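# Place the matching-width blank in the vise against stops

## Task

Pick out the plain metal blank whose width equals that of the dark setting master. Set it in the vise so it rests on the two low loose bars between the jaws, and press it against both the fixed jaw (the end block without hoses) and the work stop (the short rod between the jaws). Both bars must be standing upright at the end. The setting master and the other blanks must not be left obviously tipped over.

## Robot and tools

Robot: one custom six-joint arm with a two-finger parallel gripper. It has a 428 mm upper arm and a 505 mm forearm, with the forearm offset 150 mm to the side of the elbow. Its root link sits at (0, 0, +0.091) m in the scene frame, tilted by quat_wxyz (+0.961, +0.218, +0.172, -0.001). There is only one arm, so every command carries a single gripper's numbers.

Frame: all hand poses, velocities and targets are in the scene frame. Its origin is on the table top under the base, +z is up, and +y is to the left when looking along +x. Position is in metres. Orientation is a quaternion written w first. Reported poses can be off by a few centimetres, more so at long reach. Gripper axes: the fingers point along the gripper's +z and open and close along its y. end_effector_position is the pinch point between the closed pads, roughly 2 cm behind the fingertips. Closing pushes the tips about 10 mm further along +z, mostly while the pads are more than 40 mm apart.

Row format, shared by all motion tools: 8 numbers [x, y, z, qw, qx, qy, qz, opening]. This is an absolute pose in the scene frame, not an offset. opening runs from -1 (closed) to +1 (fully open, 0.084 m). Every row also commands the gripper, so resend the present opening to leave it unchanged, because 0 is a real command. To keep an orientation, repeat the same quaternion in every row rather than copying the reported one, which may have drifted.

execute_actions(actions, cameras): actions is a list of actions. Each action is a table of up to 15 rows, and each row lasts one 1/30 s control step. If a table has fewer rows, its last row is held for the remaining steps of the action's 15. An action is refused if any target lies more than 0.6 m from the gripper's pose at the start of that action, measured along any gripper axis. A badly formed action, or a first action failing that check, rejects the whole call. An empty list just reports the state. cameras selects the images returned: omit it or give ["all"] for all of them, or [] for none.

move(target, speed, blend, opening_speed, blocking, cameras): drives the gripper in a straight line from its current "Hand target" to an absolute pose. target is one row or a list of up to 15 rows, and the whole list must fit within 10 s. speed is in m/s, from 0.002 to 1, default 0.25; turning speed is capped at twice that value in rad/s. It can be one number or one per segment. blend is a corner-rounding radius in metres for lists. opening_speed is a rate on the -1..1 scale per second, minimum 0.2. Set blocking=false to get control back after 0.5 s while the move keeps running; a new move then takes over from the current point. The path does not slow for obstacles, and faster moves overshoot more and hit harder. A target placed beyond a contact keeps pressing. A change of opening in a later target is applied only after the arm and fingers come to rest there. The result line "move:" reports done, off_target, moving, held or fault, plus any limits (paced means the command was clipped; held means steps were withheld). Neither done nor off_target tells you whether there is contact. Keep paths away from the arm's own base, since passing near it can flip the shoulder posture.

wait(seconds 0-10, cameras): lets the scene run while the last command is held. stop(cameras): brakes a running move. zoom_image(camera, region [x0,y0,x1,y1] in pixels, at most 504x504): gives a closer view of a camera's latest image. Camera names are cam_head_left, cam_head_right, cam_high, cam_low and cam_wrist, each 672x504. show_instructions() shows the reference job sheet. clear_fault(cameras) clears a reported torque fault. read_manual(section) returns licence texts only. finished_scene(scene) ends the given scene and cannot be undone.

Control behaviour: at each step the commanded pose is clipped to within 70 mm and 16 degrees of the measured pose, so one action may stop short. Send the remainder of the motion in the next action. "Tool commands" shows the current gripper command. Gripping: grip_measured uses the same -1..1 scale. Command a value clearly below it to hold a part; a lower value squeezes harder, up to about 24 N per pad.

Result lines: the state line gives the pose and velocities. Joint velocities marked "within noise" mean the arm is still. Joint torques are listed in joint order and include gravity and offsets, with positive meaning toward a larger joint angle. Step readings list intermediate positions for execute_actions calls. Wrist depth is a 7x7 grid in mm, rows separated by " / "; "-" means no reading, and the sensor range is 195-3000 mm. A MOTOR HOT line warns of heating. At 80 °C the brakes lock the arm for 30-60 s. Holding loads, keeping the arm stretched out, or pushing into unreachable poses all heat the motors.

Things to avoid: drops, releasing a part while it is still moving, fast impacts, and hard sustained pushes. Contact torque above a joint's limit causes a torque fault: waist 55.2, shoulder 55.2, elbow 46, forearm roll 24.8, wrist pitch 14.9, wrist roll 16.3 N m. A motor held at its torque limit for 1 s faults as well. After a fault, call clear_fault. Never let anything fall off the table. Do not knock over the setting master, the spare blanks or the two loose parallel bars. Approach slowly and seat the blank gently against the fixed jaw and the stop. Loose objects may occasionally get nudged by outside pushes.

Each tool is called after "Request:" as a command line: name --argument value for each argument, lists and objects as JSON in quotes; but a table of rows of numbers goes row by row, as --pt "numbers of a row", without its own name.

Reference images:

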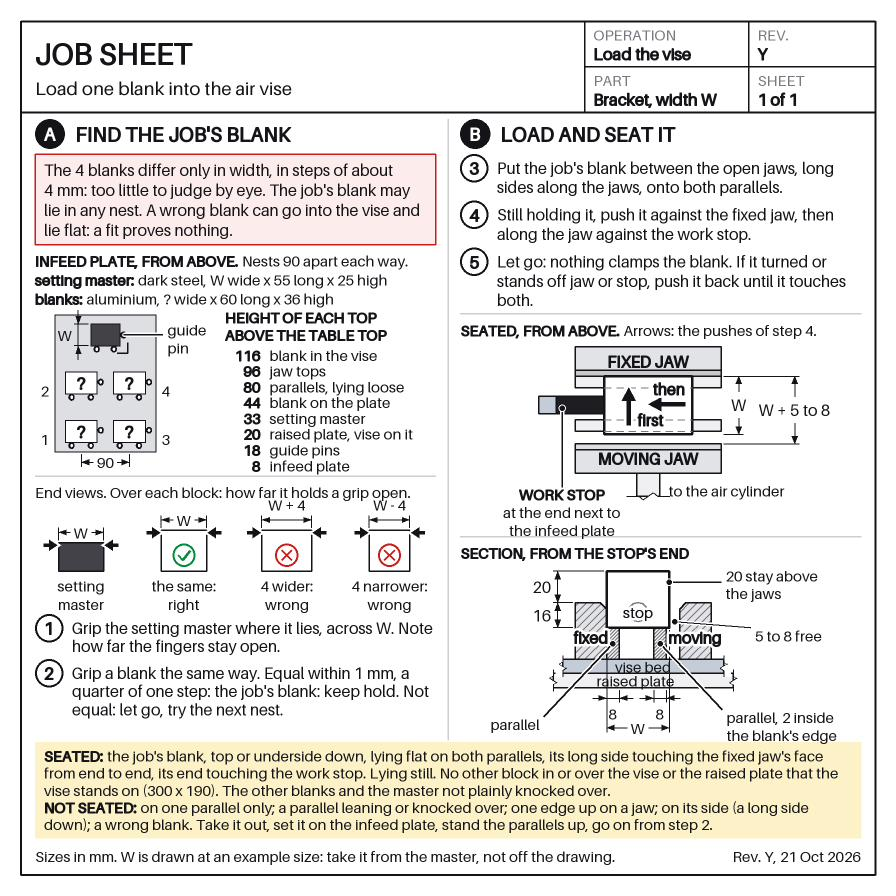

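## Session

Request:
move --target '[0.57, -0.03, 0.52, 0, 0.7071, 0.7071, 0, 0.6]' --speed 0.3 --cameras '["cam_wrist", "cam_high"]'

Scene clock: 3.00 s.
end_effector_position=(+0.5700, -0.0300, +0.5200) grip_measured=+0.59 end_effector_quat_wxyz=(+0.000, +0.707, +0.707, +0.000)
Joint positions: [0.764 0.225 -1.037 -0.573 -1.36 -0.658 0.069]
Joint torques (N m): [9.82 22.15 -21.12 -0.7 -2.6 -1.49]
Wrist depth (mm): [649 648 647 638 641 645 644 / 649 650 649 639 638 646 651 / 652 649 641 639 639 649 647 / 650 649 652 652 652 652 649 / 653 652 650 653 651 653 650 / 654 653 621 592 592 654 651 / 654 652 557 593 558 653 656]
Hand target: +0.5700, -0.0300, +0.5200; +0.000, +0.707, +0.707, +0.000
Off the commanded pose: 0.000 m, 0 deg.
move: done
Images, in order (width x height): cam_high 672x504, cam_wrist 672x504.

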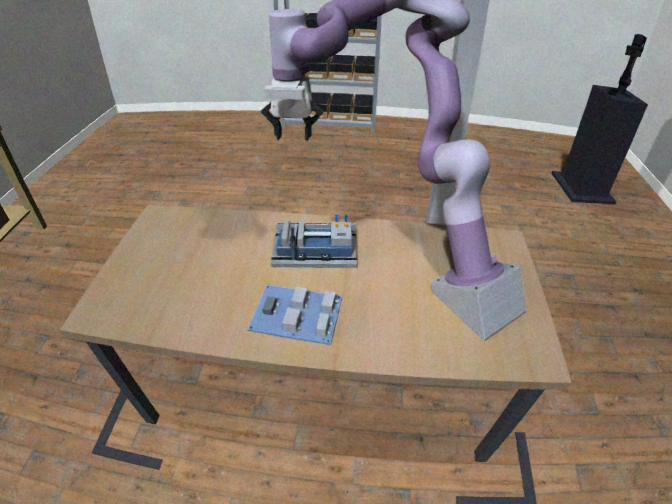

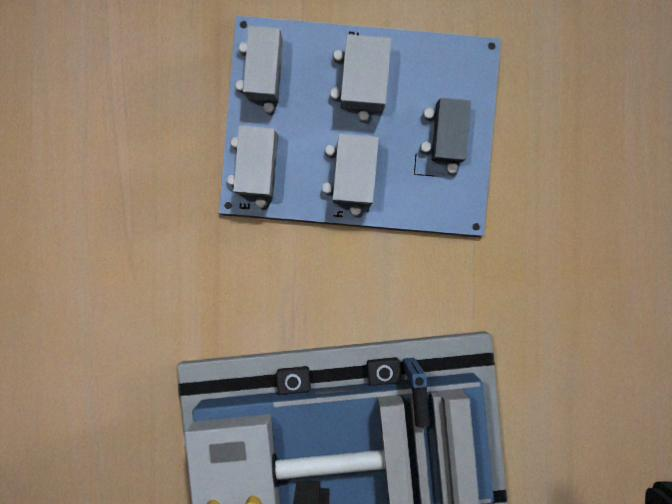

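Request:
zoom_image --camera "cam_wrist" --region '[210, 10, 510, 235]'

Request:
zoom_image --camera "cam_wrist" --region '[360, 320, 510, 504]'

Request:
zoom_image --camera "cam_wrist" --region '[220, 20, 320, 120]'

Request:
zoom_image --camera "cam_wrist" --region '[400, 80, 500, 180]'

Request:
zoom_image --camera "cam_wrist" --region '[220, 115, 320, 215]'

Scaled by 1.680 (camera's finer frame: 960x720).

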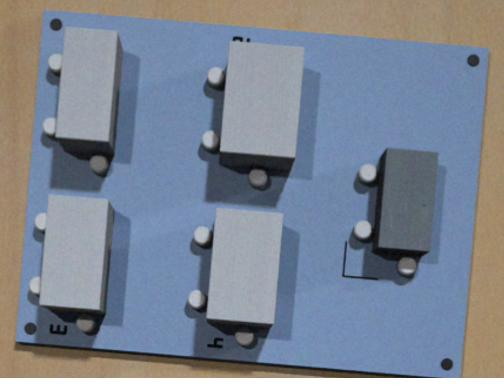

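Scaled by 2.739 (camera's finer frame: 960x720).

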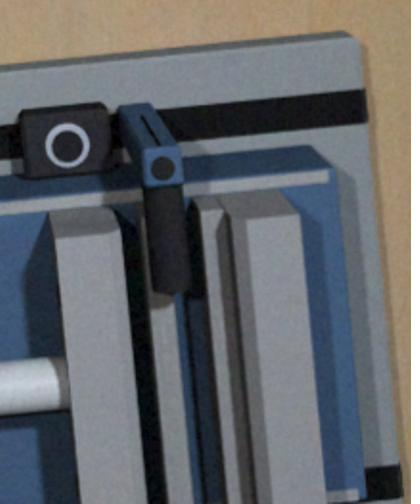

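Scaled by 5.040 (camera's finer frame: 960x720).

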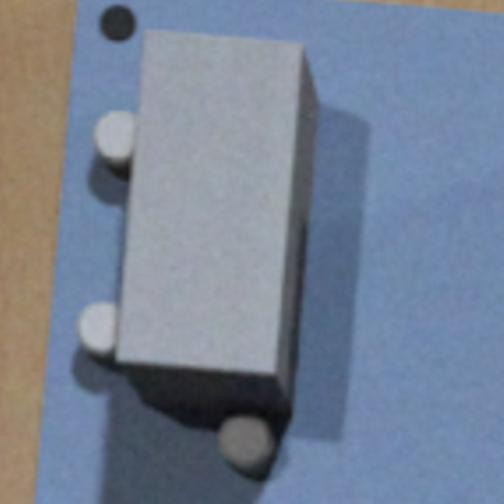

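Scaled by 5.040 (camera's finer frame: 960x720).

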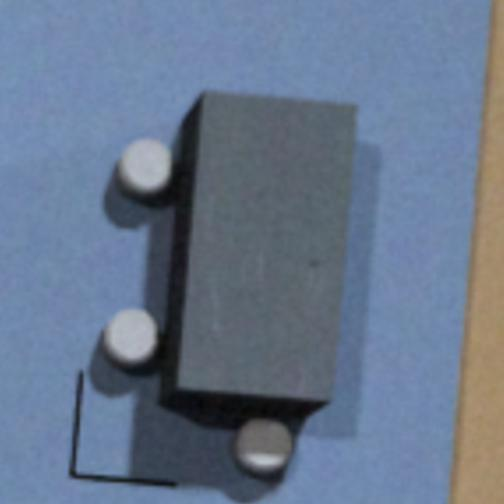

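Scaled by 5.040 (camera's finer frame: 960x720).

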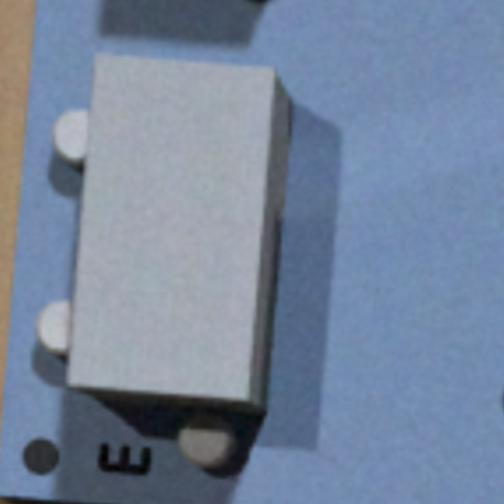

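Request:
move --pt "0.4683 0.2046 0.11 0 0.7367 0.6762 0 0.6" --pt "0.4683 0.2046 0.050 0 0.7367 0.6762 0 0.6" --pt "0.4683 0.2046 0.050 0 0.7367 0.6762 0 -0.9" --speed '[0.3, 0.15, 0.1]' --blend '[0.02, 0, 0]' --opening_speed 1.2 --cameras '["cam_wrist"]'

Scene clock: 64.47 s.
end_effector_position=(+0.4683, +0.2046, +0.0500) grip_measured=-0.36 end_effector_quat_wxyz=(+0.000, +0.737, +0.676, +0.000)
Joint positions: [0.668 -0.632 -0.821 -1.282 -0.589 0.408 0.029]
Joint torques (N m): [9.63 18.64 -15.2 -0.71 2.11 1.44]
Wrist depth (mm): [- - - - - - - / - - - - - - - / - - - - - - - / - - - - - - - / - - - - - - - / - - - - - - - / - - - - - - -]
Hand target: +0.4683, +0.2046, +0.0500; +0.000, +0.737, +0.676, +0.000
Off the commanded pose: 0.000 m, 0 deg.
move: done

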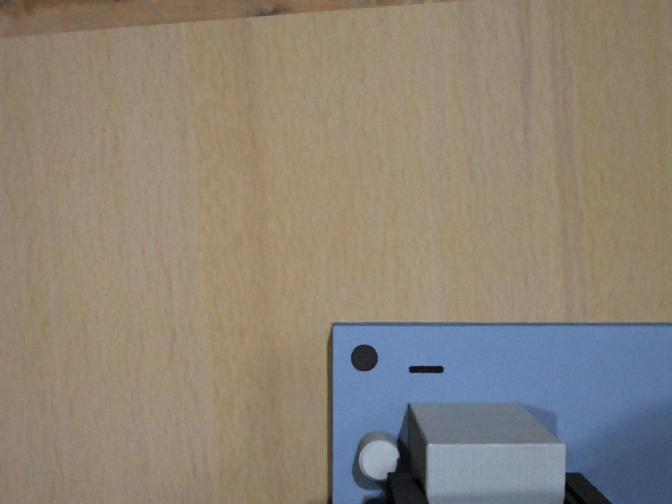

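Request:
move --pt "0.4683 0.2046 0.20 0 0.7367 0.6762 0 -0.9" --pt "0.6160 -0.1510 0.20 0 0.6711 0.7414 0 -0.9" --pt "0.6160 -0.1510 0.150 0 0.6711 0.7414 0 -0.9" --speed '[0.25, 0.3, 0.15]' --blend '[0.05, 0.02, 0]' --cameras '["cam_wrist"]'

Request:
zoom_image --camera "cam_wrist" --region '[380, 330, 580, 450]'

Request:
zoom_image --camera "cam_wrist" --region '[420, 350, 580, 420]'

Scene clock: 94.27 s.
end_effector_position=(+0.6160, -0.1510, +0.1501) grip_measured=-0.36 end_effector_quat_wxyz=(+0.000, +0.671, +0.741, +0.000)
Joint positions: [0.081 -0.038 -0.786 -0.89 -0.607 -0.879 0.029]
Joint torques (N m): [2.14 15.44 -27.07 -1.09 2.79 1.54]
Wrist depth (mm): [280 279 279 279 279 279 279 / 280 280 279 280 280 279 279 / 281 280 260 280 280 279 280 / 261 244 261 244 261 260 280 / 221 221 221 - - 201 280 / 222 221 221 - - - 281 / 197 197 197 - - - 281]
Hand target: +0.6160, -0.1510, +0.1500; +0.000, +0.671, +0.741, +0.000
Off the commanded pose: 0.000 m, 0 deg.
move: done

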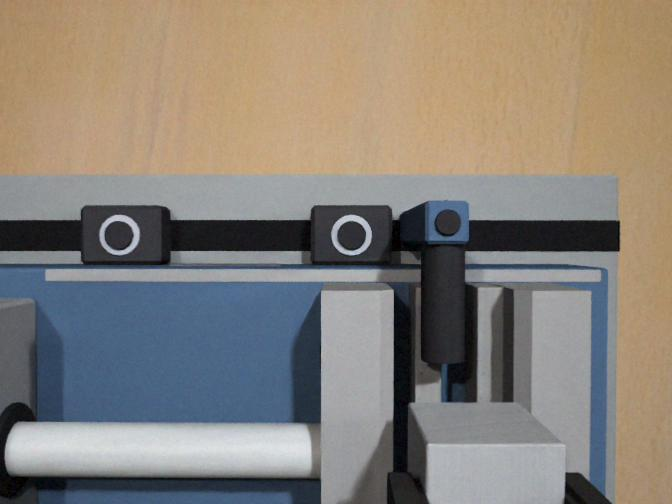

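Scaled by 2.520 (camera's finer frame: 960x720).

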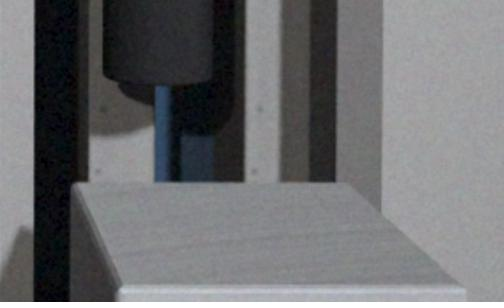

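Scaled by 3.150 (camera's finer frame: 960x720).

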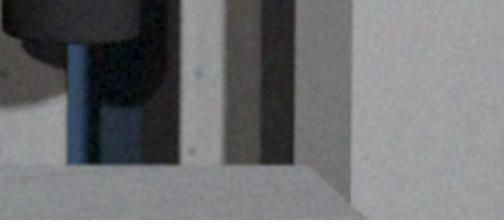

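Request:
move --pt "0.61537 -0.14473 0.150 0 0.6711 0.7414 0 -0.9" --pt "0.61537 -0.14473 0.1228 0 0.6711 0.7414 0 -0.89" --pt "0.61513 -0.14234 0.1228 0 0.6711 0.7414 0 -0.9" --pt "0.61516 -0.14264 0.1228 0 0.6711 0.7414 0 -0.89" --pt "0.61844 -0.14231 0.1228 0 0.6711 0.7414 0 -0.9" --speed '[0.1, 0.08, 0.03, 0.03, 0.03]' --blend '[0.003, 0, 0, 0, 0]' --cameras '["cam_wrist"]'

Request:
zoom_image --camera "cam_wrist" --region '[400, 370, 600, 470]'

Request:
zoom_image --camera "cam_wrist" --region '[420, 380, 520, 450]'

Scene clock: 124.33 s.
end_effector_position=(+0.6184, -0.1423, +0.1228) grip_measured=-0.36 end_effector_quat_wxyz=(+0.000, +0.671, +0.741, +0.000)
Joint positions: [0.072 -0.101 -0.795 -0.956 -0.57 -0.808 0.029]
Joint torques (N m): [18.53 16.84 -33.29 1.53 4.46 -1.17]
Wrist depth (mm): [252 252 252 252 252 252 252 / 252 252 252 252 252 252 252 / 253 253 253 252 252 252 252 / 218 233 233 217 - 233 232 / - 212 208 - - 213 233 / - - - - - - 253 / - - - - - - 253]
Hand target: +0.6184, -0.1423, +0.1228; +0.000, +0.671, +0.741, +0.000
Off the commanded pose: 0.000 m, 0 deg.
move: done

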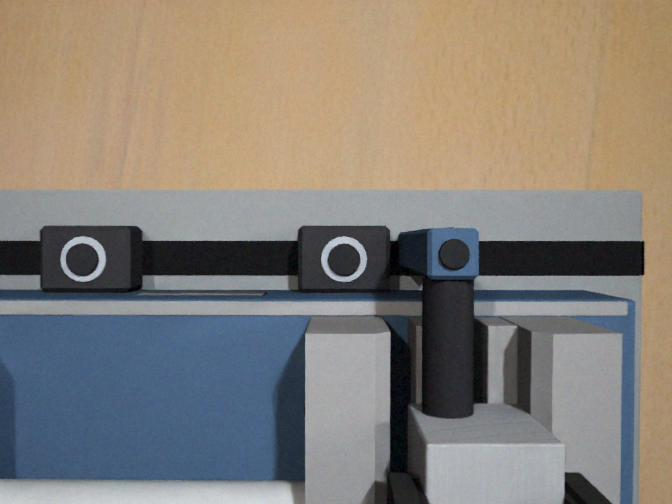

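Scaled by 2.520 (camera's finer frame: 960x720).

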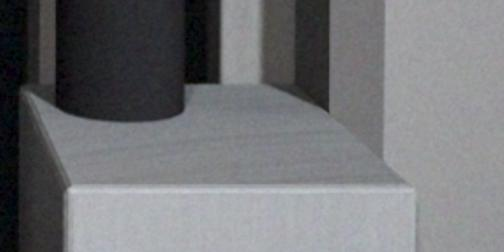

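Scaled by 5.040 (camera's finer frame: 960x720).

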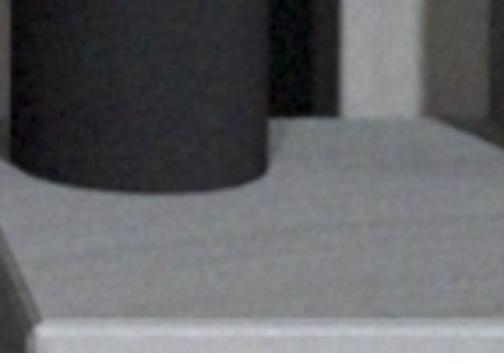

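Request:
move --pt "0.61824 -0.14233 0.1217 0 0.6711 0.7414 0 -0.9" --pt "0.61824 -0.14233 0.1217 0 0.6711 0.7414 0 0.2" --pt "0.61824 -0.14233 0.18 0 0.6711 0.7414 0 0.2" --speed '[0.02, 0.03, 0.12]' --opening_speed 1.0 --cameras '["cam_wrist"]'

Request:
zoom_image --camera "cam_wrist" --region '[390, 340, 490, 410]'

Request:
zoom_image --camera "cam_wrist" --region '[460, 340, 540, 500]'

Scene clock: 152.00 s.
end_effector_position=(+0.6182, -0.1423, +0.1799) grip_measured=+0.19 end_effector_quat_wxyz=(+0.000, +0.671, +0.741, +0.000)
Joint positions: [0.126 0.002 -0.794 -0.836 -0.662 -0.906 0.052]
Joint torques (N m): [13.13 37.67 -27.99 2.08 -2.59 -1.54]
Wrist depth (mm): [310 309 309 309 309 309 308 / 309 309 310 310 309 309 309 / 311 310 311 310 310 310 309 / 290 275 290 275 290 290 310 / 251 251 251 250 216 217 311 / 252 251 251 215 204 215 311 / 227 227 226 215 195 215 312]
Hand target: +0.6182, -0.1423, +0.1800; +0.000, +0.671, +0.741, +0.000
Off the commanded pose: 0.000 m, 0 deg.
move: done

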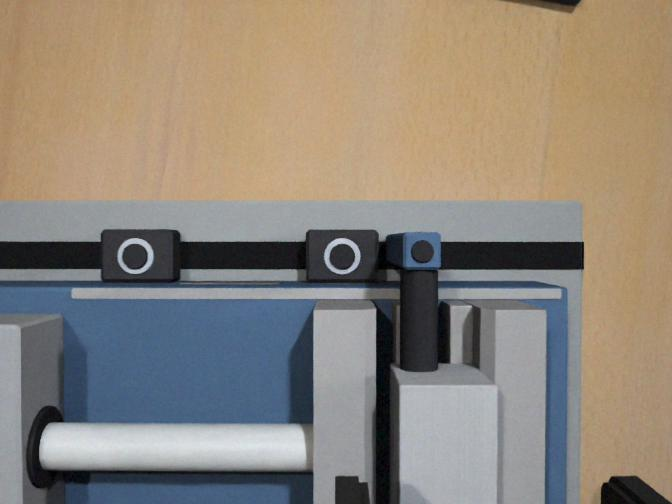

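Scaled by 5.040 (camera's finer frame: 960x720).

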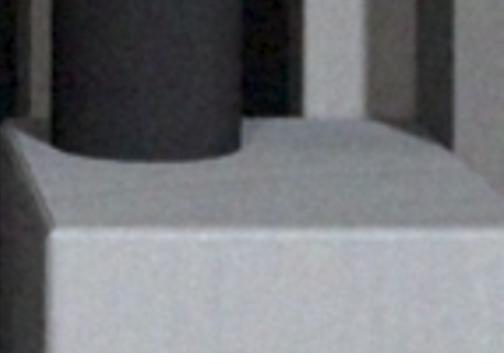

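Scaled by 3.150 (camera's finer frame: 960x720).

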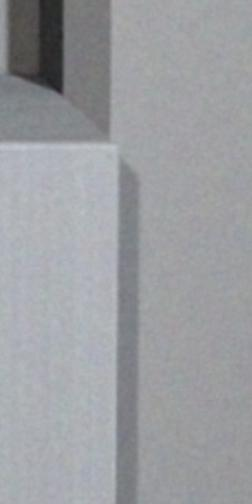

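Request:
finished_scene --scene 2

The scene is finished: the task was done.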